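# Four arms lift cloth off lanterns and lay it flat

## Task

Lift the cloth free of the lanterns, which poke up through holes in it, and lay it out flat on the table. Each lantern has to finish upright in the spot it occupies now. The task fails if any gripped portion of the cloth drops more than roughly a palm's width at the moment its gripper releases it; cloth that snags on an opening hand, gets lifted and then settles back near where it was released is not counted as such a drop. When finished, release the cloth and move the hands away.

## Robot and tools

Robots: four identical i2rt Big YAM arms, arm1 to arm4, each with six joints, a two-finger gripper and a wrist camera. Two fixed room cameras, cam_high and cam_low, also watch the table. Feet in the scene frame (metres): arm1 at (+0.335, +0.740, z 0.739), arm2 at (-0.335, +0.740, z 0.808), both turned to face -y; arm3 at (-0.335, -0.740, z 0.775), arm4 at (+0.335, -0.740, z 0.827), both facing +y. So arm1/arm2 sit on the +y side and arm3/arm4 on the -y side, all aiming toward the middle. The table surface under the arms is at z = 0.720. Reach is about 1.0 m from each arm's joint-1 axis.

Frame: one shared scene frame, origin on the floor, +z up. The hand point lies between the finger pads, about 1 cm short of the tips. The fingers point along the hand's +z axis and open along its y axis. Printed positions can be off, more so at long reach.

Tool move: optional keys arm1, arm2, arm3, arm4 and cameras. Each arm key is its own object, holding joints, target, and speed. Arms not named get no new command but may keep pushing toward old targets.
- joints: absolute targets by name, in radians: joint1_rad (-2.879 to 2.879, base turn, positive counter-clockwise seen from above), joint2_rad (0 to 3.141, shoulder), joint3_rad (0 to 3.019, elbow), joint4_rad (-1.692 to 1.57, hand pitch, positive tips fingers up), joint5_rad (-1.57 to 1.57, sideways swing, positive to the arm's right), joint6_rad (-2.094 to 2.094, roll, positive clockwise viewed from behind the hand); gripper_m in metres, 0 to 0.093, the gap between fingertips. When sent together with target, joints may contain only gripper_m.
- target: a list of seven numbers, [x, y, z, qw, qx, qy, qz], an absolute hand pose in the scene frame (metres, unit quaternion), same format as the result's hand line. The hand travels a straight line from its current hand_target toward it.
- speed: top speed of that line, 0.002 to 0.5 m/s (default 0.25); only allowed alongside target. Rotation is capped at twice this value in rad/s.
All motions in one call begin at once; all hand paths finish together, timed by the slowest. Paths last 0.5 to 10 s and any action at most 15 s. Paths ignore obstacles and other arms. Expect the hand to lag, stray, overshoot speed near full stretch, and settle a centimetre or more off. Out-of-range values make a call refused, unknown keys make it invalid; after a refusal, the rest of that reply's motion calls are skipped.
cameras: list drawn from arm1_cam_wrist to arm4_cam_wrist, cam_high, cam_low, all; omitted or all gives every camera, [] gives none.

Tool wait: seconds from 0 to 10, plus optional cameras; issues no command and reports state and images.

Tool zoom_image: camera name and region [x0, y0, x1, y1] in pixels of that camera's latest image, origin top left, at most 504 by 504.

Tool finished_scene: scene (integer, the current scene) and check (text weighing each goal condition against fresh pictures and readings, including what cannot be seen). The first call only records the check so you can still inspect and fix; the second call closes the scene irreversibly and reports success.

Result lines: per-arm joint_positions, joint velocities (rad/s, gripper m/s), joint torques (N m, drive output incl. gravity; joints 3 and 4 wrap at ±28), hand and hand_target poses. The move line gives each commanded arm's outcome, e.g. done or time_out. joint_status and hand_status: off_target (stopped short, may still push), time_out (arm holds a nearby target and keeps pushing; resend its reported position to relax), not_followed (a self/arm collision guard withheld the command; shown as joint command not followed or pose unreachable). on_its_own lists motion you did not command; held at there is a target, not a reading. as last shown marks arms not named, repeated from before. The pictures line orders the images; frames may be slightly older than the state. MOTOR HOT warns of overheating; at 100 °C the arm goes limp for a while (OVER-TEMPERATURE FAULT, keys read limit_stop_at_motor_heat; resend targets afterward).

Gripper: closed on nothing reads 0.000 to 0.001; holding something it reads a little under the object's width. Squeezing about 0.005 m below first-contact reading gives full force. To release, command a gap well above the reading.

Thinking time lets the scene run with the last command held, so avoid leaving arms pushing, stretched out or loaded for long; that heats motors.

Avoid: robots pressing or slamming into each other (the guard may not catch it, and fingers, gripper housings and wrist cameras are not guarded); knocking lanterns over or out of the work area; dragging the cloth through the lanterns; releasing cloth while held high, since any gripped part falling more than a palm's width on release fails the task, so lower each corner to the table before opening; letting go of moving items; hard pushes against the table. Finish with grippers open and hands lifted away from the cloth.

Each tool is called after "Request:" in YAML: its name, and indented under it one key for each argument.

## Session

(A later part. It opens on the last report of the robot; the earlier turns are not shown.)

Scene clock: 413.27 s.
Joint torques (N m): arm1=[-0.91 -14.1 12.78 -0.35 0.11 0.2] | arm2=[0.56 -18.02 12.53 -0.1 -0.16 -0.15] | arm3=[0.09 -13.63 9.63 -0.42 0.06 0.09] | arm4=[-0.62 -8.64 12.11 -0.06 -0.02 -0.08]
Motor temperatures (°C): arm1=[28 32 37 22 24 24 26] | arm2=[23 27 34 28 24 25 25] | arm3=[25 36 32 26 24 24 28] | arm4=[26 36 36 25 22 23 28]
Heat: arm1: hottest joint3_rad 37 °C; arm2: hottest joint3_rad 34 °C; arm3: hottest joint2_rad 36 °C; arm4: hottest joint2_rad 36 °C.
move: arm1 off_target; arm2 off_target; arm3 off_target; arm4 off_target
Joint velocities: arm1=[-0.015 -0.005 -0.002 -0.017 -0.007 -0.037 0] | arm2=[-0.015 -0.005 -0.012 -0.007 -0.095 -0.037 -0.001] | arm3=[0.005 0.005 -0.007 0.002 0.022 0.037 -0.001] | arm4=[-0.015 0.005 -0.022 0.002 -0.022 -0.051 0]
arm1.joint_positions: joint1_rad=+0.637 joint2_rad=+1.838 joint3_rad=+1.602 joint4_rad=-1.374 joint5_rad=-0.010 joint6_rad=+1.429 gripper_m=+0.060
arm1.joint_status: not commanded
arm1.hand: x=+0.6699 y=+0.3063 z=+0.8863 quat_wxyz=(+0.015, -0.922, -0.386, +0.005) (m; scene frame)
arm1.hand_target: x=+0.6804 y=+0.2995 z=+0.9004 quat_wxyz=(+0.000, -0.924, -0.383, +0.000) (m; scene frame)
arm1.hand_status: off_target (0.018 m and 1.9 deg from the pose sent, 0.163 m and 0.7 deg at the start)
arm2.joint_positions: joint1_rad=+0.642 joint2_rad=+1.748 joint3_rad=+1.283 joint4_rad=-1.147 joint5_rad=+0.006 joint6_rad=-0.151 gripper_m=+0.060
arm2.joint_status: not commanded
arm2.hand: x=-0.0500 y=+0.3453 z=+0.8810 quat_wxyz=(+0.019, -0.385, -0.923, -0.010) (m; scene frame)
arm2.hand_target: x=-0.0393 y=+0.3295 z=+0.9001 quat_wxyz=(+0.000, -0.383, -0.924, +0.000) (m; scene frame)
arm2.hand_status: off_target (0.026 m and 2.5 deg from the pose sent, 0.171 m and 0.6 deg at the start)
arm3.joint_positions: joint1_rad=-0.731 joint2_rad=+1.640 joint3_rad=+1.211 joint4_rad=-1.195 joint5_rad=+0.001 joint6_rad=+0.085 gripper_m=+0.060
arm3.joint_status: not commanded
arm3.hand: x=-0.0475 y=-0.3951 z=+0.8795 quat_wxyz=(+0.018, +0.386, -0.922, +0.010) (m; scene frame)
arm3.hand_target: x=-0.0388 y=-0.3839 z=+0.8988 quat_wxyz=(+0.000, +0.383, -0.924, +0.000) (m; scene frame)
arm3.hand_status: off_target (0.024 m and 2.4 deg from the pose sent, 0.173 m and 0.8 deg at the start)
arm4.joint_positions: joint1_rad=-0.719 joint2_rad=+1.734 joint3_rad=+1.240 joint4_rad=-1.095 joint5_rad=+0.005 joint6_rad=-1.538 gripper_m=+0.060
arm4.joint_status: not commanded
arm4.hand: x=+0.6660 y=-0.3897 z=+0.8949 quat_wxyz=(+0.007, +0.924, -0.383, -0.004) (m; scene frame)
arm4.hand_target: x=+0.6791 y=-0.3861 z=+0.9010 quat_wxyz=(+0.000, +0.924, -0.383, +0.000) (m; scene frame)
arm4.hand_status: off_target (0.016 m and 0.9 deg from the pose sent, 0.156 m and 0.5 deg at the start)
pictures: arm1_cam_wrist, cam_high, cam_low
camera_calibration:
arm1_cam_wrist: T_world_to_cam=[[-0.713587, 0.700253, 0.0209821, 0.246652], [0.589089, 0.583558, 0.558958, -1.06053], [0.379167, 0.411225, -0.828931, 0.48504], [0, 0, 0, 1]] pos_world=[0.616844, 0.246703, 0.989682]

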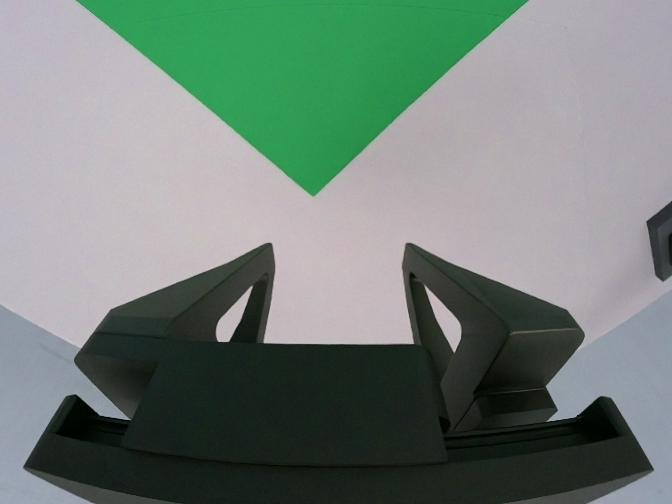

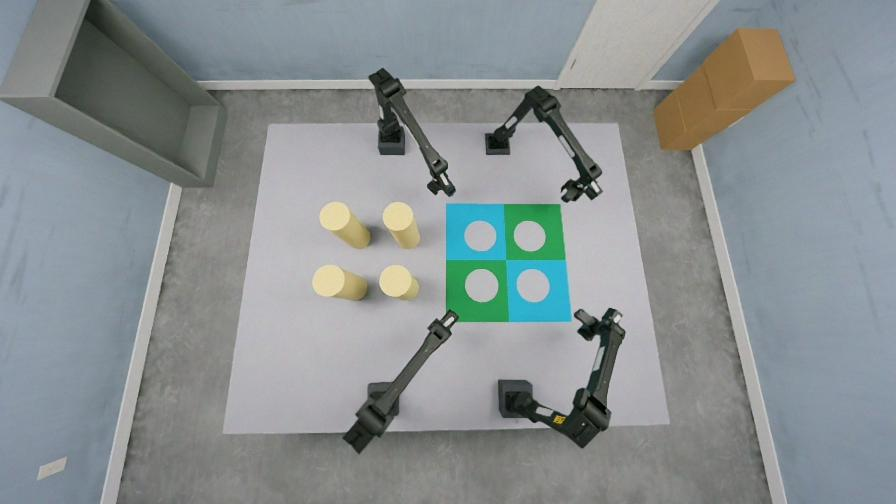

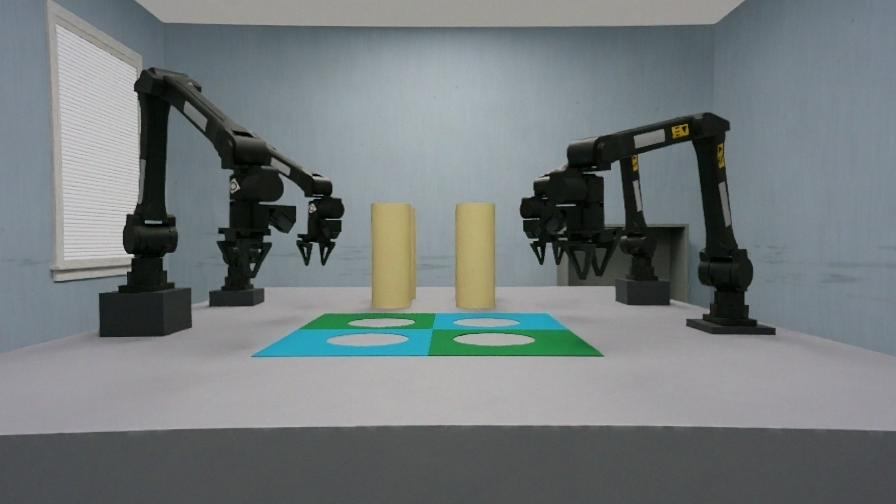

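Request:
move:
  cameras: ["arm1_cam_wrist", "arm2_cam_wrist", "arm3_cam_wrist", "arm4_cam_wrist"]

Scene clock: 471.07 s.
Joint torques (N m): arm1=[-0.73 -14.27 12.82 -0.24 0.12 0.18] | arm2=[0.56 -17.9 12.52 -0.24 -0.14 -0.14] | arm3=[0.09 -13.63 9.69 -0.4 0.06 0.08] | arm4=[-0.62 -8.88 12.12 -0.06 -0.03 -0.08]
Motor temperatures (°C): arm1=[28 34 38 22 24 23 24] | arm2=[23 26 39 28 23 24 24] | arm3=[25 36 38 26 24 23 27] | arm4=[26 37 36 24 22 23 27]
Heat: arm1: hottest joint3_rad 38 °C; arm2: hottest joint3_rad 39 °C; arm3: hottest joint3_rad 38 °C; arm4: hottest joint2_rad 37 °C.
Joint velocities: arm1=[-0.005 -0.024 -0.002 -0.002 -0.081 -0.022 0] | arm2=[-0.015 -0.005 0.012 -0.007 0.007 0.007 -0.001] | arm3=[0.005 -0.005 0.002 0.017 -0.007 0.007 -0.001] | arm4=[-0.005 -0.015 -0.017 -0.017 0.007 -0.095 0]
arm1.joint_positions: joint1_rad=+0.637 joint2_rad=+1.838 joint3_rad=+1.602 joint4_rad=-1.374 joint5_rad=-0.010 joint6_rad=+1.429 gripper_m=+0.060
arm1.joint_status: not commanded
arm1.hand: x=+0.6699 y=+0.3063 z=+0.8863 quat_wxyz=(+0.015, -0.922, -0.386, +0.005) (m; scene frame)
arm1.hand_target: x=+0.6804 y=+0.2995 z=+0.9004 quat_wxyz=(+0.000, -0.924, -0.383, +0.000) (m; scene frame)
arm1.hand_status: off_target (0.018 m and 1.9 deg from the pose sent, 0.163 m and 0.7 deg at the start)
arm2.joint_positions: joint1_rad=+0.642 joint2_rad=+1.748 joint3_rad=+1.283 joint4_rad=-1.148 joint5_rad=+0.006 joint6_rad=-0.151 gripper_m=+0.060
arm2.joint_status: not commanded
arm2.hand: x=-0.0500 y=+0.3453 z=+0.8810 quat_wxyz=(+0.020, -0.385, -0.923, -0.010) (m; scene frame)
arm2.hand_target: x=-0.0393 y=+0.3295 z=+0.9001 quat_wxyz=(+0.000, -0.383, -0.924, +0.000) (m; scene frame)
arm2.hand_status: off_target (0.026 m and 2.5 deg from the pose sent, 0.171 m and 0.6 deg at the start)
arm3.joint_positions: joint1_rad=-0.731 joint2_rad=+1.640 joint3_rad=+1.211 joint4_rad=-1.195 joint5_rad=+0.001 joint6_rad=+0.085 gripper_m=+0.060
arm3.joint_status: not commanded
arm3.hand: x=-0.0476 y=-0.3952 z=+0.8795 quat_wxyz=(+0.018, +0.386, -0.922, +0.011) (m; scene frame)
arm3.hand_target: x=-0.0388 y=-0.3839 z=+0.8988 quat_wxyz=(+0.000, +0.383, -0.924, +0.000) (m; scene frame)
arm3.hand_status: off_target (0.024 m and 2.4 deg from the pose sent, 0.173 m and 0.8 deg at the start)
arm4.joint_positions: joint1_rad=-0.719 joint2_rad=+1.734 joint3_rad=+1.240 joint4_rad=-1.095 joint5_rad=+0.005 joint6_rad=-1.538 gripper_m=+0.060
arm4.joint_status: not commanded
arm4.hand: x=+0.6660 y=-0.3897 z=+0.8949 quat_wxyz=(+0.007, +0.924, -0.383, -0.004) (m; scene frame)
arm4.hand_target: x=+0.6791 y=-0.3861 z=+0.9010 quat_wxyz=(+0.000, +0.924, -0.383, +0.000) (m; scene frame)
arm4.hand_status: off_target (0.016 m and 0.9 deg from the pose sent, 0.156 m and 0.5 deg at the start)
pictures: arm1_cam_wrist, arm2_cam_wrist, arm3_cam_wrist, arm4_cam_wrist
camera_calibration:
arm1_cam_wrist: T_world_to_cam=[[-0.713319, 0.700525, 0.0209829, 0.246389], [0.589317, 0.583338, 0.558948, -1.06061], [0.379317, 0.411074, -0.828937, 0.484993], [0, 0, 0, 1]] pos_world=[0.616822, 0.246724, 0.989683]
arm2_cam_wrist: T_world_to_cam=[[-0.714824, -0.699249, -0.00884633, 0.216751], [-0.549953, 0.554298, 0.624744, -0.765164], [-0.431948, 0.451447, -0.780779, 0.632164], [0, 0, 0, 1]] pos_world=[0.00719658, 0.290304, 0.97353]
arm3_cam_wrist: T_world_to_cam=[[0.714203, -0.699937, 0.00174979, -0.243486], [-0.553261, -0.563002, 0.613947, -0.782262], [-0.428739, -0.439451, -0.789345, 0.625256], [0, 0, 0, 1]] pos_world=[0.00917451, -0.336071, 0.974236]
arm4_cam_wrist: T_world_to_cam=[[0.7027, 0.711343, -0.0143119, -0.178855], [0.58079, -0.561882, 0.589044, -1.1293], [0.41097, -0.422233, -0.807975, 0.405427], [0, 0, 0, 1]] pos_world=[0.614947, -0.33612, 0.99022]

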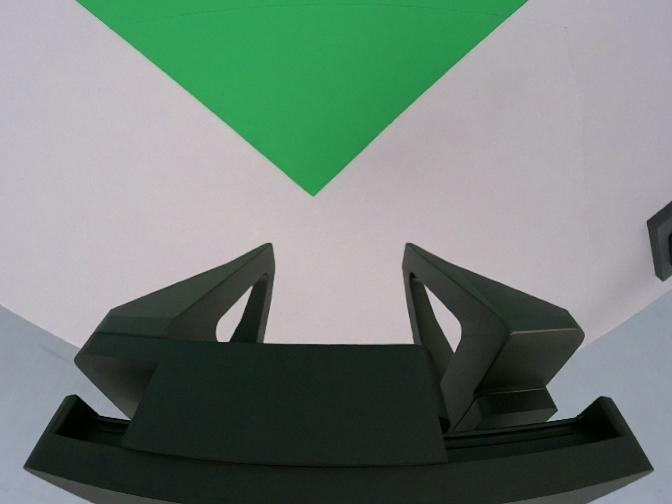

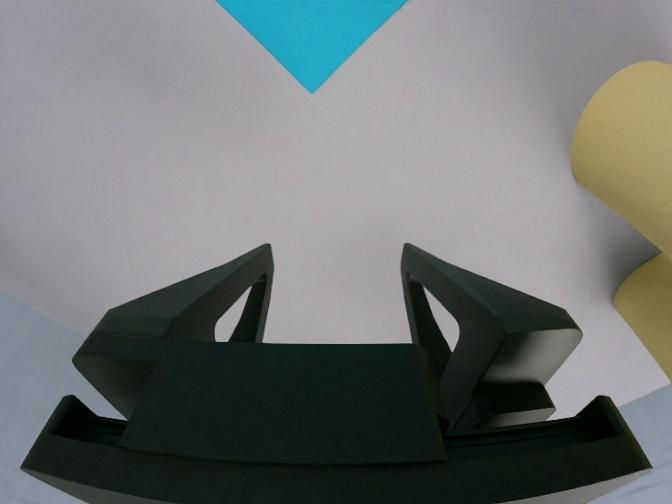

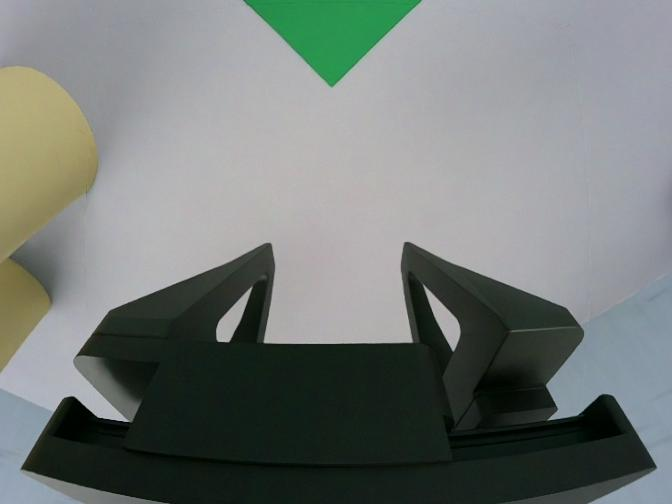

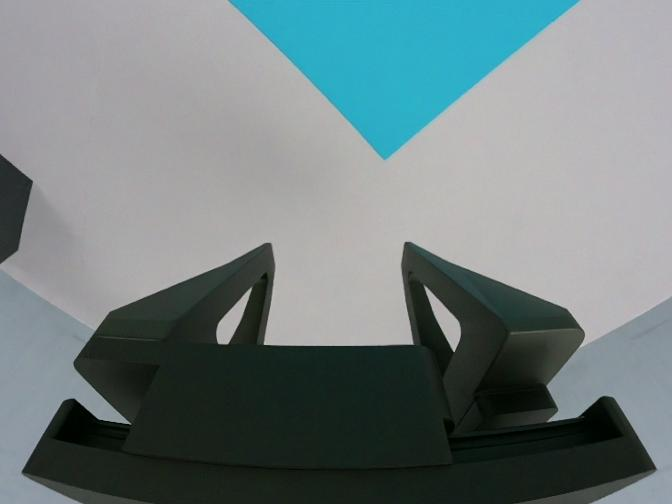

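Request:
move:
  arm1: {"target": [0.683, 0.289, 0.704, 0, 0.9239, 0.3827, 0], "speed": 0.2, "joints": {"gripper_m": 0.05}}
  arm2: {"target": [0.0226, 0.304, 0.718, 0, 0.3827, 0.9239, 0], "speed": 0.2, "joints": {"gripper_m": 0.05}}
  arm3: {"target": [0.012, -0.327, 0.716, 0, 0.3827, -0.9239, 0], "speed": 0.2, "joints": {"gripper_m": 0.05}}
  arm4: {"target": [0.679, -0.339, 0.722, 0, 0.9239, -0.3827, 0], "speed": 0.2, "joints": {"gripper_m": 0.05}}
  cameras: ["arm1_cam_wrist", "arm2_cam_wrist", "arm3_cam_wrist", "arm4_cam_wrist"]

Scene clock: 492.43 s.
Joint torques (N m): arm1=[-1.03 -11.46 6.98 0.88 0.22 0.15] | arm2=[1.55 -17.9 10.07 1.29 -0.2 0.01] | arm3=[-0.15 -13.1 8.02 1.1 0.15 0.06] | arm4=[1.67 -8.94 8.99 0.77 -0.22 0.18]
Motor temperatures (°C): arm1=[28 34 39 22 24 23 24] | arm2=[23 26 39 27 23 24 24] | arm3=[25 35 39 26 24 23 27] | arm4=[26 36 37 24 22 23 26]
Heat: arm1: hottest joint3_rad 39 °C; arm2: hottest joint3_rad 39 °C; arm3: hottest joint3_rad 39 °C; arm4: hottest joint3_rad 37 °C.
move: arm1 off_target; arm2 off_target; arm3 off_target; arm4 off_target
Joint velocities: arm1=[-0.005 -0.005 -0.002 -0.007 -0.051 -0.037 -0.001] | arm2=[-0.015 -0.005 0.002 0.002 -0.095 -0.037 0] | arm3=[0.015 0.005 0.002 -0.007 0.007 0.051 -0.001] | arm4=[-0.015 -0.015 -0.022 -0.012 0.022 0.037 -0.001]
arm1.joint_positions: joint1_rad=+0.637 joint2_rad=+2.019 joint3_rad=+1.444 joint4_rad=-0.965 joint5_rad=-0.010 joint6_rad=+1.430 gripper_m=+0.050
arm1.joint_status: all done
arm1.hand: x=+0.6849 y=+0.2836 z=+0.7324 quat_wxyz=(-0.019, -0.922, -0.386, -0.004) (m; scene frame)
arm1.hand_target: x=+0.6813 y=+0.2911 z=+0.7046 quat_wxyz=(+0.000, -0.924, -0.383, +0.001) (m; scene frame)
arm1.hand_status: off_target (0.029 m and 2.2 deg from the pose sent, 0.184 m and 1.9 deg at the start)
arm2.joint_positions: joint1_rad=+0.691 joint2_rad=+2.089 joint3_rad=+1.347 joint4_rad=-0.850 joint5_rad=+0.007 joint6_rad=-0.108 gripper_m=+0.050
arm2.joint_status: all done
arm2.hand: x=+0.0052 y=+0.3148 z=+0.7284 quat_wxyz=(+0.011, -0.383, -0.924, -0.004) (m; scene frame)
arm2.hand_target: x=+0.0204 y=+0.3052 z=+0.7181 quat_wxyz=(+0.000, -0.383, -0.924, +0.000) (m; scene frame)
arm2.hand_status: off_target (0.023 m and 1.3 deg from the pose sent, 0.183 m and 2.5 deg at the start)
arm3.joint_positions: joint1_rad=-0.733 joint2_rad=+2.000 joint3_rad=+1.278 joint4_rad=-0.878 joint5_rad=-0.001 joint6_rad=+0.083 gripper_m=+0.050
arm3.joint_status: all done
arm3.hand: x=-0.0012 y=-0.3400 z=+0.7289 quat_wxyz=(+0.008, +0.386, -0.922, +0.004) (m; scene frame)
arm3.hand_target: x=+0.0097 y=-0.3286 z=+0.7174 quat_wxyz=(+0.000, +0.383, -0.924, +0.000) (m; scene frame)
arm3.hand_status: off_target (0.023 m and 1.1 deg from the pose sent, 0.187 m and 2.4 deg at the start)
arm4.joint_positions: joint1_rad=-0.686 joint2_rad=+2.065 joint3_rad=+1.249 joint4_rad=-0.749 joint5_rad=+0.009 joint6_rad=-1.507 gripper_m=+0.050
arm4.joint_status: all done
arm4.hand: x=+0.6820 y=-0.3466 z=+0.7366 quat_wxyz=(-0.004, +0.924, -0.382, +0.002) (m; scene frame)
arm4.hand_target: x=+0.6791 y=-0.3388 z=+0.7214 quat_wxyz=(+0.000, +0.924, -0.383, +0.000) (m; scene frame)
arm4.hand_status: off_target (0.017 m and 0.5 deg from the pose sent, 0.181 m and 0.9 deg at the start)
pictures: arm1_cam_wrist, arm2_cam_wrist, arm3_cam_wrist, arm4_cam_wrist
camera_calibration:
arm1_cam_wrist: T_world_to_cam=[[-0.713082, 0.699477, -0.0473937, 0.326441], [0.565623, 0.61393, 0.5506, -0.956589], [0.414228, 0.365816, -0.833423, 0.353285], [0, 0, 0, 1]] pos_world=[0.627508, 0.229704, 0.836605]
arm2_cam_wrist: T_world_to_cam=[[-0.711282, -0.702897, -0.00379162, 0.230934], [-0.559333, 0.562723, 0.608678, -0.613395], [-0.425704, 0.435063, -0.793408, 0.564952], [0, 0, 0, 1]] pos_world=[0.0616697, 0.261705, 0.822473]
arm3_cam_wrist: T_world_to_cam=[[0.714163, -0.699974, -0.00285993, -0.234397], [-0.561033, -0.574839, 0.595653, -0.62373], [-0.418585, -0.423788, -0.803237, 0.565954], [0, 0, 0, 1]] pos_world=[0.0543647, -0.282772, 0.825451]
arm4_cam_wrist: T_world_to_cam=[[0.701502, 0.712596, 0.0101026, -0.239769], [0.570226, -0.569739, 0.591811, -1.01866], [0.427478, -0.409396, -0.806013, 0.280906], [0, 0, 0, 1]] pos_world=[0.628983, -0.29451, 0.83169]

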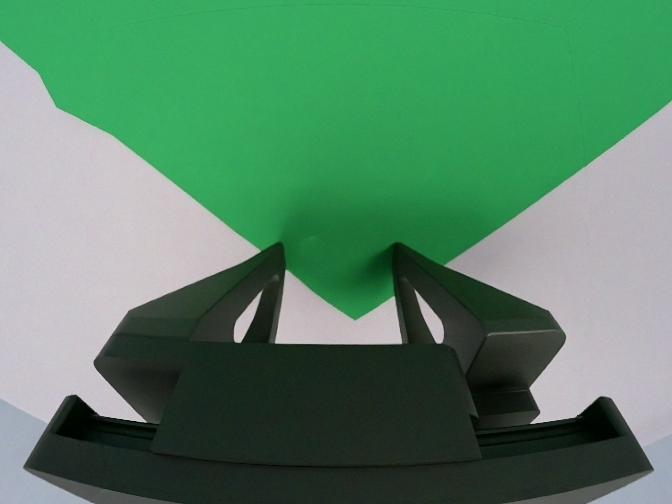

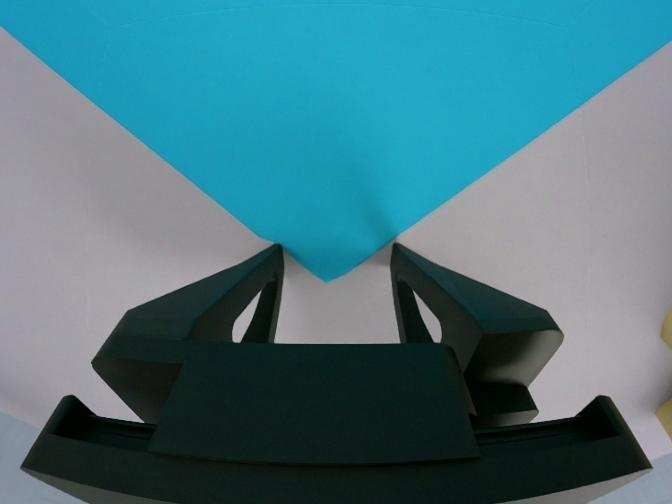

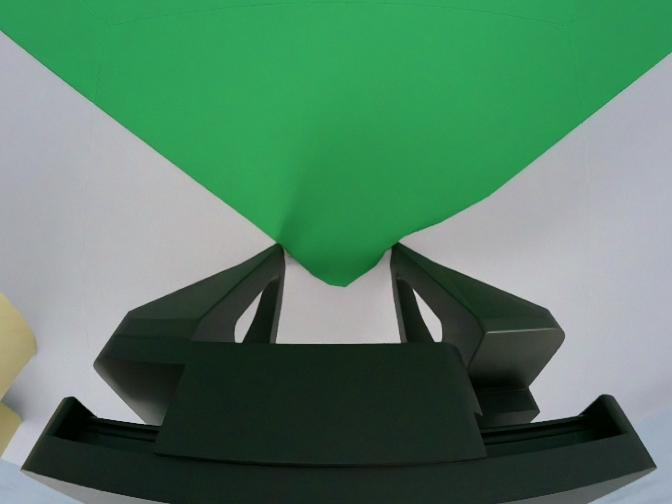

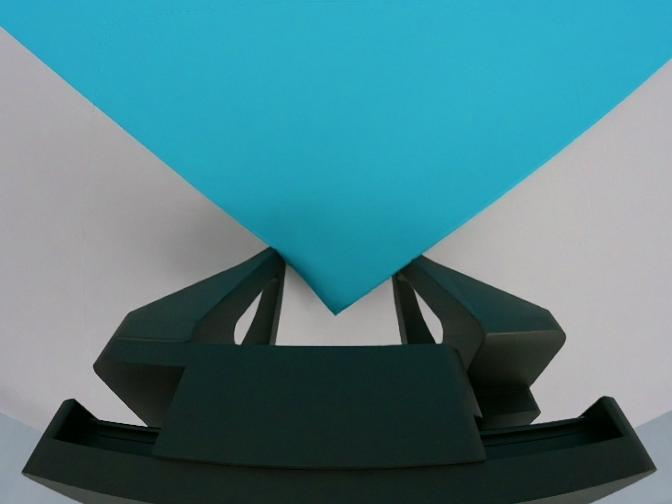

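Request:
move:
  arm1: {"joints": {"gripper_m": 0.0}}
  arm2: {"joints": {"gripper_m": 0.0}}
  arm3: {"joints": {"gripper_m": 0.0}}
  arm4: {"joints": {"gripper_m": 0.0}}
  cameras: ["arm1_cam_wrist", "arm2_cam_wrist", "arm3_cam_wrist", "arm4_cam_wrist"]

Scene clock: 496.03 s.
Joint torques (N m): arm1=[-1.2 -12.4 6.76 0.68 0.17 0.13] | arm2=[1.44 -18.2 9.81 0.95 -0.16 0] | arm3=[-0.32 -13.57 7.83 0.65 0.32 0.06] | arm4=[1.73 -9.17 8.8 0.36 -0.22 0.17]
Motor temperatures (°C): arm1=[28 33 39 22 24 23 24] | arm2=[23 26 39 27 23 24 24] | arm3=[25 35 39 26 24 23 27] | arm4=[26 36 36 24 22 23 27]
Heat: arm1: hottest joint3_rad 39 °C; arm2: hottest joint3_rad 39 °C; arm3: hottest joint3_rad 39 °C; arm4: hottest joint2_rad 36 °C.
move: arm1 done; arm2 done; arm3 done; arm4 done
Joint velocities: arm1=[-0.005 -0.015 -0.012 0.002 -0.051 -0.007 -0.001] | arm2=[-0.005 -0.005 -0.007 0.007 -0.022 -0.007 0] | arm3=[0.005 -0.005 0.002 0.012 -0.022 0.037 0] | arm4=[-0.005 0.015 0.002 -0.007 -0.022 -0.051 0.001]
arm1.joint_positions: joint1_rad=+0.637 joint2_rad=+2.019 joint3_rad=+1.444 joint4_rad=-0.962 joint5_rad=-0.010 joint6_rad=+1.430 gripper_m=+0.002
arm1.joint_status: all done
arm1.hand: x=+0.6854 y=+0.2830 z=+0.7324 quat_wxyz=(-0.020, -0.922, -0.386, -0.004) (m; scene frame)
arm1.hand_target: x=+0.6814 y=+0.2911 z=+0.7046 quat_wxyz=(+0.000, -0.924, -0.383, +0.000) (m; scene frame)
arm1.hand_status: not commanded
arm2.joint_positions: joint1_rad=+0.691 joint2_rad=+2.090 joint3_rad=+1.350 joint4_rad=-0.841 joint5_rad=+0.006 joint6_rad=-0.107 gripper_m=+0.000
arm2.joint_status: all done
arm2.hand: x=+0.0077 y=+0.3123 z=+0.7286 quat_wxyz=(+0.006, -0.383, -0.924, -0.002) (m; scene frame)
arm2.hand_target: x=+0.0206 y=+0.3052 z=+0.7183 quat_wxyz=(+0.000, -0.383, -0.924, +0.000) (m; scene frame)
arm2.hand_status: not commanded
arm3.joint_positions: joint1_rad=-0.729 joint2_rad=+2.003 joint3_rad=+1.281 joint4_rad=-0.867 joint5_rad=-0.006 joint6_rad=+0.083 gripper_m=+0.001
arm3.joint_status: all done
arm3.hand: x=-0.0011 y=-0.3352 z=+0.7286 quat_wxyz=(+0.004, +0.388, -0.922, -0.001) (m; scene frame)
arm3.hand_target: x=+0.0096 y=-0.3285 z=+0.7173 quat_wxyz=(+0.000, +0.383, -0.924, +0.000) (m; scene frame)
arm3.hand_status: not commanded
arm4.joint_positions: joint1_rad=-0.686 joint2_rad=+2.067 joint3_rad=+1.251 joint4_rad=-0.739 joint5_rad=+0.009 joint6_rad=-1.506 gripper_m=+0.001
arm4.joint_status: all done
arm4.hand: x=+0.6843 y=-0.3440 z=+0.7364 quat_wxyz=(-0.009, +0.924, -0.383, +0.004) (m; scene frame)
arm4.hand_target: x=+0.6791 y=-0.3387 z=+0.7213 quat_wxyz=(+0.000, +0.924, -0.383, +0.000) (m; scene frame)
arm4.hand_status: not commanded
pictures: arm1_cam_wrist, arm2_cam_wrist, arm3_cam_wrist, arm4_cam_wrist
camera_calibration:
arm1_cam_wrist: T_world_to_cam=[[-0.713017, 0.699332, -0.0504105, 0.32939], [0.564581, 0.615286, 0.550155, -0.955841], [0.415758, 0.363809, -0.833539, 0.352943], [0, 0, 0, 1]] pos_world=[0.627772, 0.229359, 0.836658]
arm2_cam_wrist: T_world_to_cam=[[-0.711291, -0.702887, -0.00383757, 0.231017], [-0.563887, 0.567353, 0.600119, -0.605933], [-0.419638, 0.429023, -0.799902, 0.573803], [0, 0, 0, 1]] pos_world=[0.0634321, 0.259982, 0.823504]
arm3_cam_wrist: T_world_to_cam=[[0.717079, -0.696942, -0.00829496, -0.226143], [-0.560891, -0.58408, 0.58673, -0.617346], [-0.413762, -0.416079, -0.80974, 0.575093], [0, 0, 0, 1]] pos_world=[0.0538504, -0.278904, 0.826015]
arm4_cam_wrist: T_world_to_cam=[[0.702261, 0.711606, 0.021146, -0.25226], [0.565215, -0.57536, 0.591179, -1.01639], [0.432853, -0.40321, -0.806263, 0.279455], [0, 0, 0, 1]] pos_world=[0.630666, -0.292599, 0.831516]

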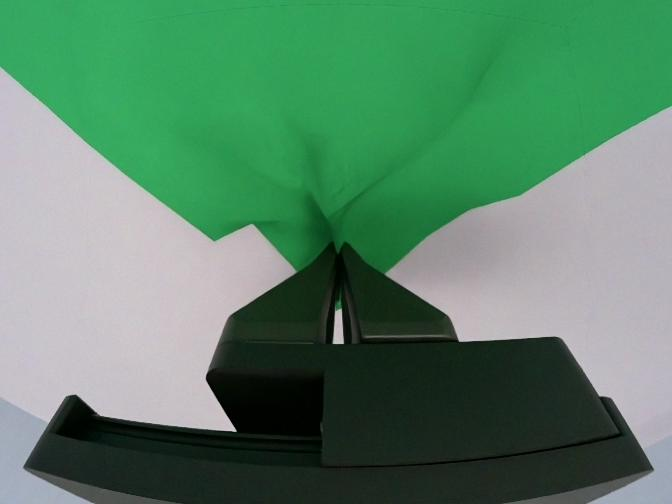

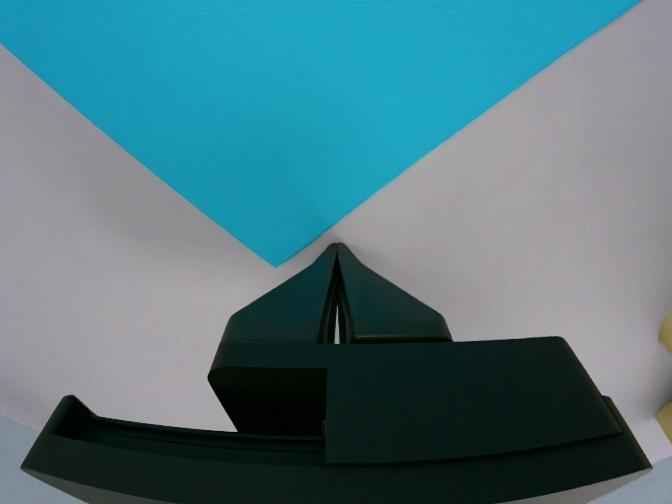

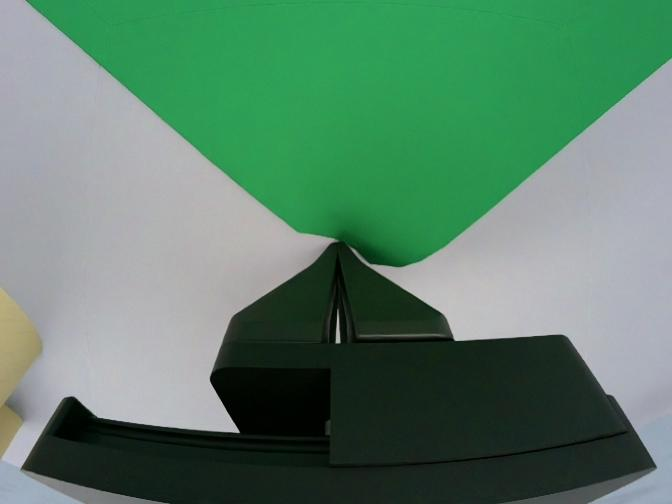

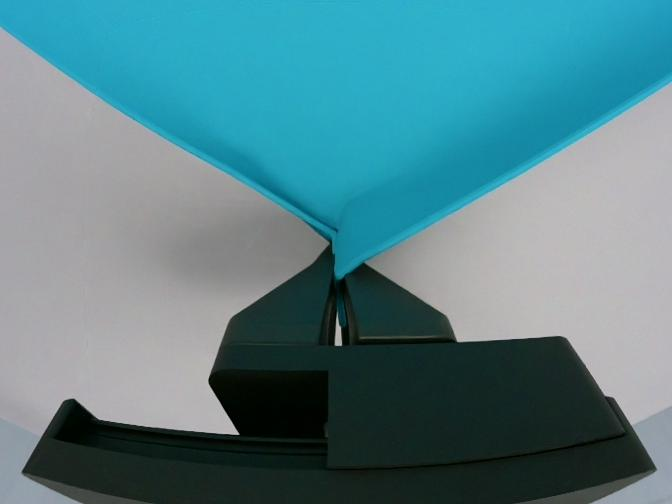

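Request:
move:
  arm1: {"joints": {"gripper_m": 0.06}}
  arm2: {"joints": {"gripper_m": 0.06}}
  arm3: {"joints": {"gripper_m": 0.06}}
  arm4: {"joints": {"gripper_m": 0.06}}
  cameras: []

Request:
move:
  arm1: {"target": [0.676, 0.296, 0.87, 0, 0.9239, 0.3827, 0], "speed": 0.2}
  arm2: {"target": [0.0206, 0.3052, 0.87, 0, 0.3827, 0.9239, 0], "speed": 0.2}
  arm3: {"target": [0.0096, -0.3285, 0.87, 0, 0.3827, -0.9239, 0], "speed": 0.2}
  arm4: {"target": [0.679, -0.339, 0.87, 0, 0.9239, -0.3827, 0], "speed": 0.2}
  cameras: ["arm1_cam_wrist", "arm2_cam_wrist", "arm3_cam_wrist", "arm4_cam_wrist", "cam_high"]

Scene clock: 508.80 s.
Joint torques (N m): arm1=[-1.14 -12.34 7.09 0.23 0.19 0.14] | arm2=[0.26 -18.08 9.8 0.91 0.04 -0.01] | arm3=[0.56 -13.39 7.69 0.66 0.01 0.07] | arm4=[1.67 -9.11 8.8 0.39 -0.22 0.16]
Motor temperatures (°C): arm1=[28 32 38 22 24 23 25] | arm2=[23 27 38 27 23 24 24] | arm3=[25 36 37 26 24 23 27] | arm4=[26 36 36 24 22 23 27]
Heat: arm1: hottest joint3_rad 38 °C; arm2: hottest joint3_rad 38 °C; arm3: hottest joint3_rad 37 °C; arm4: hottest joint2_rad 36 °C.
move: arm1 done; arm2 done; arm3 done; arm4 done
Joint velocities: arm1=[-0.005 0.015 0.012 0.002 0.051 -0.022 0] | arm2=[-0.015 -0.005 0.002 0.002 -0.007 -0.022 -0.002] | arm3=[-0.015 -0.005 0.012 0.007 -0.037 -0.007 0] | arm4=[-0.015 0.015 0.002 0.007 -0.051 -0.037 -0.001]
arm1.joint_positions: joint1_rad=+0.638 joint2_rad=+2.019 joint3_rad=+1.444 joint4_rad=-0.950 joint5_rad=-0.010 joint6_rad=+1.430 gripper_m=+0.060
arm1.joint_status: all done
arm1.hand: x=+0.6876 y=+0.2808 z=+0.7326 quat_wxyz=(-0.026, -0.922, -0.387, -0.006) (m; scene frame)
arm1.hand_target: x=+0.6815 y=+0.2912 z=+0.7046 quat_wxyz=(+0.000, -0.924, -0.383, +0.000) (m; scene frame)
arm1.hand_status: not commanded
arm2.joint_positions: joint1_rad=+0.703 joint2_rad=+2.090 joint3_rad=+1.350 joint4_rad=-0.841 joint5_rad=+0.001 joint6_rad=-0.106 gripper_m=+0.060
arm2.joint_status: all done
arm2.hand: x=+0.0134 y=+0.3170 z=+0.7286 quat_wxyz=(+0.005, -0.378, -0.926, -0.004) (m; scene frame)
arm2.hand_target: x=+0.0206 y=+0.3051 z=+0.7183 quat_wxyz=(+0.000, -0.383, -0.924, +0.000) (m; scene frame)
arm2.hand_status: not commanded
arm3.joint_positions: joint1_rad=-0.741 joint2_rad=+2.003 joint3_rad=+1.282 joint4_rad=-0.866 joint5_rad=+0.003 joint6_rad=+0.083 gripper_m=+0.060
arm3.joint_status: all done
arm3.hand: x=+0.0054 y=-0.3398 z=+0.7289 quat_wxyz=(+0.002, +0.382, -0.924, +0.003) (m; scene frame)
arm3.hand_target: x=+0.0096 y=-0.3287 z=+0.7172 quat_wxyz=(+0.000, +0.383, -0.924, +0.000) (m; scene frame)
arm3.hand_status: not commanded
arm4.joint_positions: joint1_rad=-0.686 joint2_rad=+2.067 joint3_rad=+1.251 joint4_rad=-0.739 joint5_rad=+0.009 joint6_rad=-1.505 gripper_m=+0.060
arm4.joint_status: all done
arm4.hand: x=+0.6842 y=-0.3440 z=+0.7364 quat_wxyz=(-0.009, +0.924, -0.383, +0.004) (m; scene frame)
arm4.hand_target: x=+0.6791 y=-0.3387 z=+0.7213 quat_wxyz=(+0.000, +0.924, -0.383, +0.000) (m; scene frame)
arm4.hand_status: not commanded
pictures: none
No camera images: "cameras" was empty.

Scene clock: 510.27 s.
Joint torques (N m): arm1=[-2.2 -14.27 12.82 -0.38 0.11 0.08] | arm2=[0.44 -21.3 12.27 -0.2 0.04 0] | arm3=[0.67 -17.26 9.62 -0.49 0.05 0.07] | arm4=[1.85 -10.4 12.04 -0.06 -0.23 0.17]
Motor temperatures (°C): arm1=[28 32 38 22 24 23 25] | arm2=[23 27 38 27 23 24 24] | arm3=[25 36 37 26 24 23 27] | arm4=[26 36 36 24 22 23 27]
Heat: arm1: hottest joint3_rad 38 °C; arm2: hottest joint3_rad 38 °C; arm3: hottest joint3_rad 37 °C; arm4: hottest joint2_rad 36 °C.
move: arm1 off_target; arm2 off_target; arm3 off_target; arm4 off_target
Joint velocities: arm1=[0.005 -0.015 -0.007 0.002 -0.081 0.022 0.001] | arm2=[-0.005 -0.005 0.007 0.002 -0.007 -0.066 0] | arm3=[-0.005 -0.005 0.002 -0.002 -0.081 0.051 -0.002] | arm4=[-0.005 0.005 -0.007 0.007 0.007 0.007 0]
arm1.joint_positions: joint1_rad=+0.638 joint2_rad=+1.862 joint3_rad=+1.547 joint4_rad=-1.301 joint5_rad=-0.010 joint6_rad=+1.430 gripper_m=+0.060
arm1.joint_status: not commanded
arm1.hand: x=+0.6693 y=+0.3072 z=+0.8534 quat_wxyz=(+0.018, -0.922, -0.386, +0.006) (m; scene frame)
arm1.hand_target: x=+0.6762 y=+0.2956 z=+0.8704 quat_wxyz=(+0.000, -0.924, -0.382, +0.000) (m; scene frame)
arm1.hand_status: off_target (0.021 m and 2.2 deg from the pose sent, 0.139 m and 3.1 deg at the start)
arm2.joint_positions: joint1_rad=+0.703 joint2_rad=+1.915 joint3_rad=+1.443 joint4_rad=-1.138 joint5_rad=+0.001 joint6_rad=-0.106 gripper_m=+0.060
arm2.joint_status: not commanded
arm2.hand: x=+0.0108 y=+0.3195 z=+0.8513 quat_wxyz=(+0.017, -0.378, -0.926, -0.011) (m; scene frame)
arm2.hand_target: x=+0.0208 y=+0.3046 z=+0.8697 quat_wxyz=(+0.000, -0.383, -0.924, +0.000) (m; scene frame)
arm2.hand_status: off_target (0.025 m and 2.4 deg from the pose sent, 0.142 m and 0.9 deg at the start)
arm3.joint_positions: joint1_rad=-0.741 joint2_rad=+1.853 joint3_rad=+1.410 joint4_rad=-1.184 joint5_rad=+0.001 joint6_rad=+0.083 gripper_m=+0.060
arm3.joint_status: not commanded
arm3.hand: x=+0.0035 y=-0.3412 z=+0.8470 quat_wxyz=(+0.020, +0.382, -0.924, +0.011) (m; scene frame)
arm3.hand_target: x=+0.0103 y=-0.3275 z=+0.8692 quat_wxyz=(+0.000, +0.383, -0.924, +0.000) (m; scene frame)
arm3.hand_status: off_target (0.027 m and 2.6 deg from the pose sent, 0.142 m and 0.4 deg at the start)
arm4.joint_positions: joint1_rad=-0.686 joint2_rad=+1.852 joint3_rad=+1.314 joint4_rad=-1.057 joint5_rad=+0.009 joint6_rad=-1.504 gripper_m=+0.060
arm4.joint_status: not commanded
arm4.hand: x=+0.6758 y=-0.3551 z=+0.8632 quat_wxyz=(+0.010, +0.924, -0.383, -0.003) (m; scene frame)
arm4.hand_target: x=+0.6780 y=-0.3400 z=+0.8710 quat_wxyz=(+0.000, +0.924, -0.383, +0.000) (m; scene frame)
arm4.hand_status: off_target (0.018 m and 1.2 deg from the pose sent, 0.134 m and 1.1 deg at the start)
pictures: arm1_cam_wrist, arm2_cam_wrist, arm3_cam_wrist, arm4_cam_wrist, cam_high
camera_calibration:
arm1_cam_wrist: T_world_to_cam=[[-0.713444, 0.700193, 0.0269796, 0.241057], [0.59106, 0.580672, 0.559882, -1.04355], [0.376359, 0.415391, -0.828133, 0.457529], [0, 0, 0, 1]] pos_world=[0.616585, 0.247119, 0.956655]
arm2_cam_wrist: T_world_to_cam=[[-0.703881, -0.710223, -0.0116064, 0.247595], [-0.561275, 0.546101, 0.621888, -0.693696], [-0.43534, 0.444249, -0.783021, 0.651186], [0, 0, 0, 1]] pos_world=[0.0684109, 0.265387, 0.944167]
arm3_cam_wrist: T_world_to_cam=[[0.708844, -0.705362, 0.00186014, -0.244089], [-0.556099, -0.557218, 0.616654, -0.703974], [-0.433928, -0.438146, -0.787232, 0.643863], [0, 0, 0, 1]] pos_world=[0.0609318, -0.282332, 0.941432]
arm4_cam_wrist: T_world_to_cam=[[0.703162, 0.71077, -0.0192137, -0.207155], [0.580312, -0.558068, 0.593126, -1.09864], [0.410853, -0.428214, -0.80488, 0.385659], [0, 0, 0, 1]] pos_world=[0.624768, -0.30073, 0.95806]

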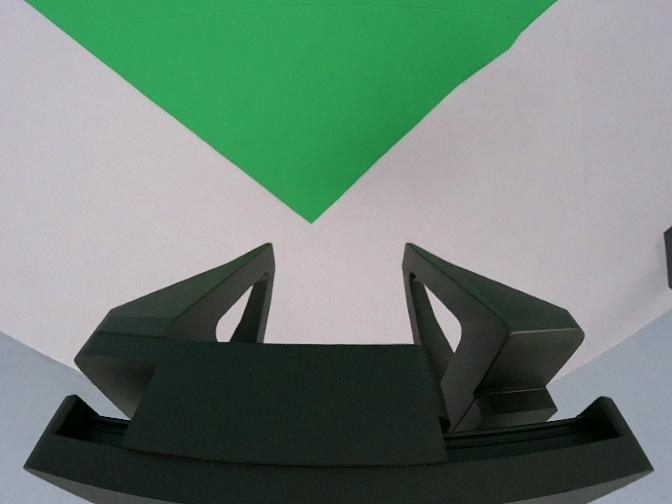

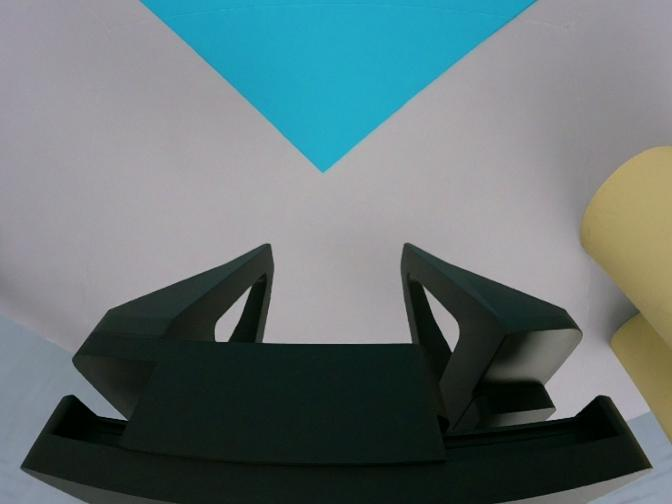

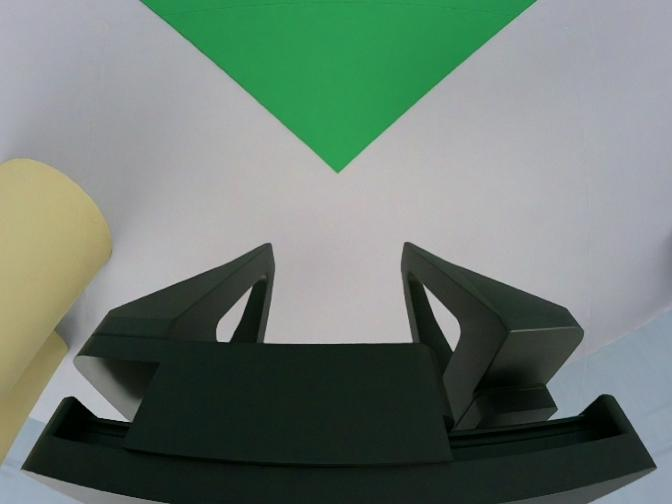

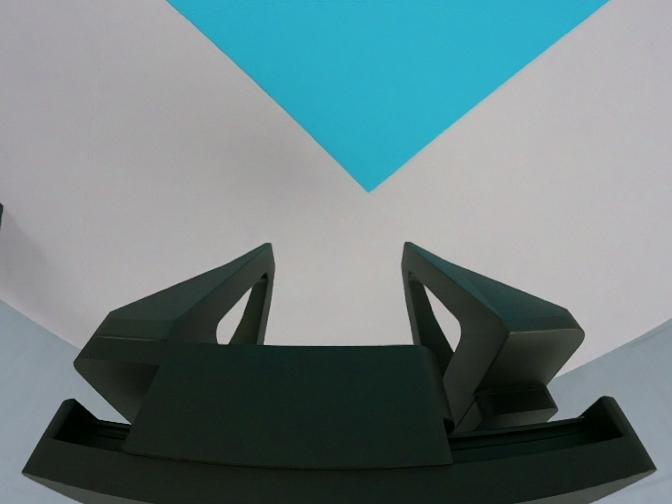

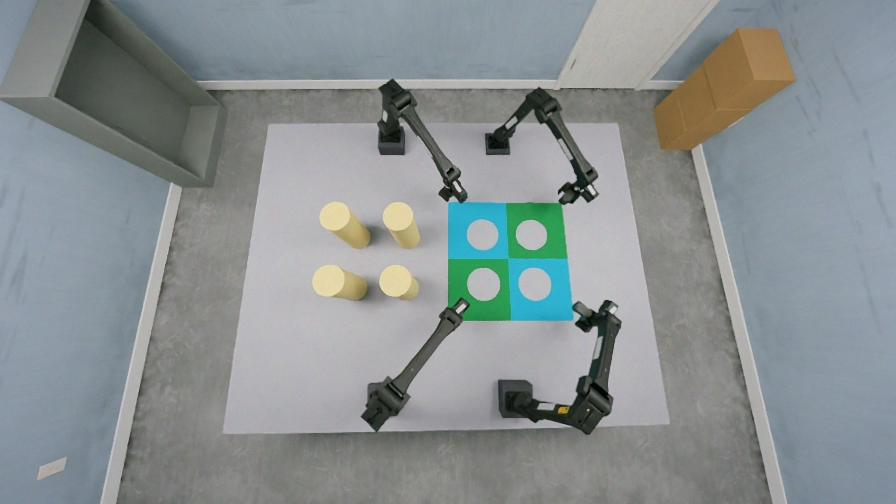

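Request:
move:
  cameras: ["cam_high", "cam_low"]

Scene clock: 521.63 s.
Joint torques (N m): arm1=[-1.85 -14.68 12.82 -0.51 0.1 0.08] | arm2=[0.5 -20.84 12.25 -0.23 0.03 -0.01] | arm3=[0.67 -17.32 9.61 -0.44 0.06 0.07] | arm4=[1.79 -10.4 12.04 -0.06 -0.23 0.17]
Motor temperatures (°C): arm1=[28 33 40 22 24 23 24] | arm2=[23 27 37 27 23 24 24] | arm3=[25 36 36 26 24 23 27] | arm4=[26 37 36 24 22 23 27]
Heat: arm1: hottest joint3_rad 40 °C; arm2: hottest joint3_rad 37 °C; arm3: hottest joint2_rad 36 °C; arm4: hottest joint2_rad 37 °C.
Joint velocities: arm1=[0.005 -0.005 -0.017 -0.007 -0.022 -0.066 0] | arm2=[-0.015 -0.005 -0.007 -0.002 -0.081 -0.051 -0.001] | arm3=[0.005 -0.005 -0.002 0.012 -0.007 0.022 -0.001] | arm4=[-0.005 -0.005 -0.007 0.002 -0.007 -0.022 0]
arm1.joint_positions: joint1_rad=+0.638 joint2_rad=+1.862 joint3_rad=+1.547 joint4_rad=-1.301 joint5_rad=-0.010 joint6_rad=+1.430 gripper_m=+0.060
arm1.joint_status: not commanded
arm1.hand: x=+0.6693 y=+0.3072 z=+0.8534 quat_wxyz=(+0.018, -0.922, -0.386, +0.006) (m; scene frame)
arm1.hand_target: x=+0.6762 y=+0.2956 z=+0.8704 quat_wxyz=(+0.000, -0.924, -0.382, +0.000) (m; scene frame)
arm1.hand_status: off_target (0.021 m and 2.2 deg from the pose sent, 0.139 m and 3.1 deg at the start)
arm2.joint_positions: joint1_rad=+0.703 joint2_rad=+1.915 joint3_rad=+1.443 joint4_rad=-1.138 joint5_rad=+0.001 joint6_rad=-0.106 gripper_m=+0.060
arm2.joint_status: not commanded
arm2.hand: x=+0.0108 y=+0.3195 z=+0.8513 quat_wxyz=(+0.017, -0.378, -0.926, -0.011) (m; scene frame)
arm2.hand_target: x=+0.0208 y=+0.3046 z=+0.8697 quat_wxyz=(+0.000, -0.383, -0.924, +0.000) (m; scene frame)
arm2.hand_status: off_target (0.025 m and 2.4 deg from the pose sent, 0.142 m and 0.9 deg at the start)
arm3.joint_positions: joint1_rad=-0.741 joint2_rad=+1.853 joint3_rad=+1.410 joint4_rad=-1.184 joint5_rad=+0.001 joint6_rad=+0.083 gripper_m=+0.060
arm3.joint_status: not commanded
arm3.hand: x=+0.0035 y=-0.3412 z=+0.8470 quat_wxyz=(+0.020, +0.382, -0.924, +0.011) (m; scene frame)
arm3.hand_target: x=+0.0103 y=-0.3275 z=+0.8692 quat_wxyz=(+0.000, +0.383, -0.924, +0.000) (m; scene frame)
arm3.hand_status: off_target (0.027 m and 2.6 deg from the pose sent, 0.142 m and 0.4 deg at the start)
arm4.joint_positions: joint1_rad=-0.686 joint2_rad=+1.852 joint3_rad=+1.314 joint4_rad=-1.057 joint5_rad=+0.009 joint6_rad=-1.504 gripper_m=+0.060
arm4.joint_status: not commanded
arm4.hand: x=+0.6758 y=-0.3551 z=+0.8632 quat_wxyz=(+0.010, +0.924, -0.383, -0.003) (m; scene frame)
arm4.hand_target: x=+0.6780 y=-0.3400 z=+0.8710 quat_wxyz=(+0.000, +0.924, -0.383, +0.000) (m; scene frame)
arm4.hand_status: off_target (0.018 m and 1.2 deg from the pose sent, 0.134 m and 1.1 deg at the start)
pictures: cam_high, cam_low

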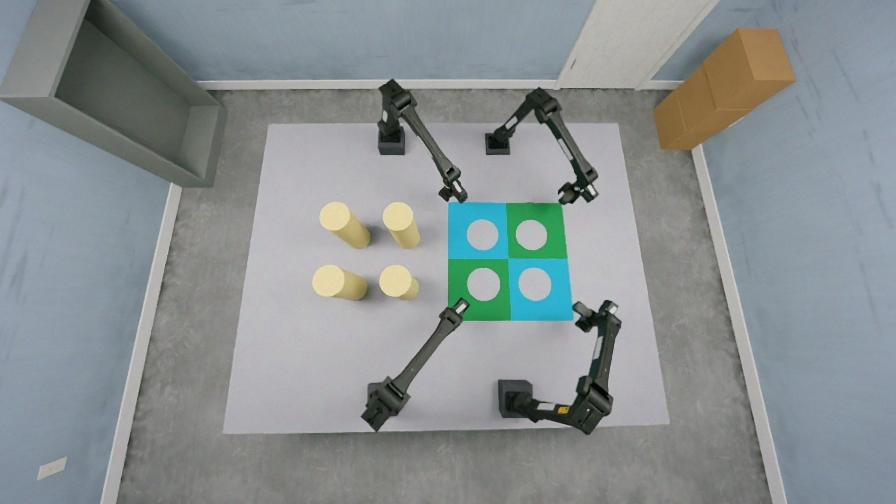

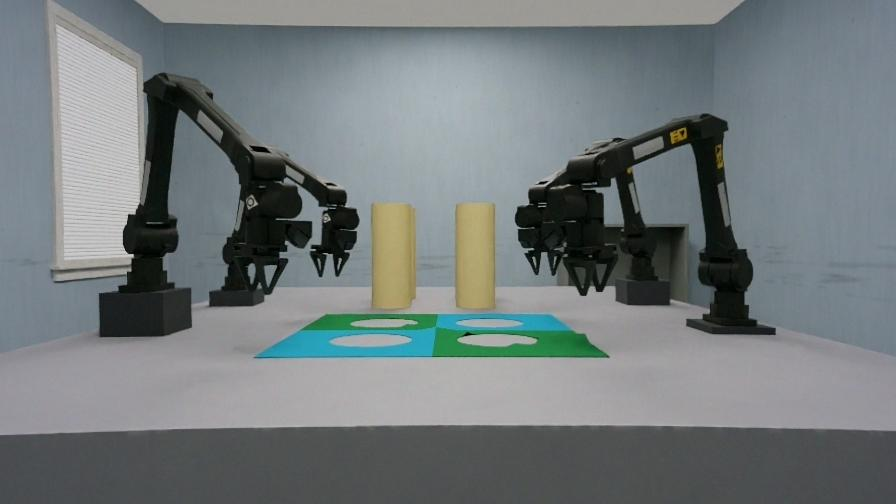

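Request:
zoom_image:
  camera: "cam_high"
  region: [430, 180, 630, 340]

Request:
zoom_image:
  camera: "cam_low"
  region: [240, 280, 640, 380]

Scaled by 2.520.

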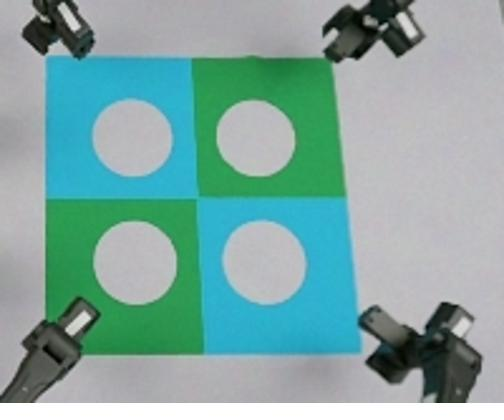

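Scaled by 1.260.

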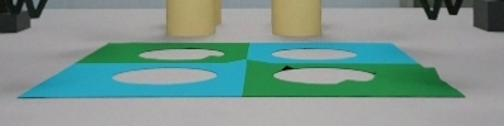

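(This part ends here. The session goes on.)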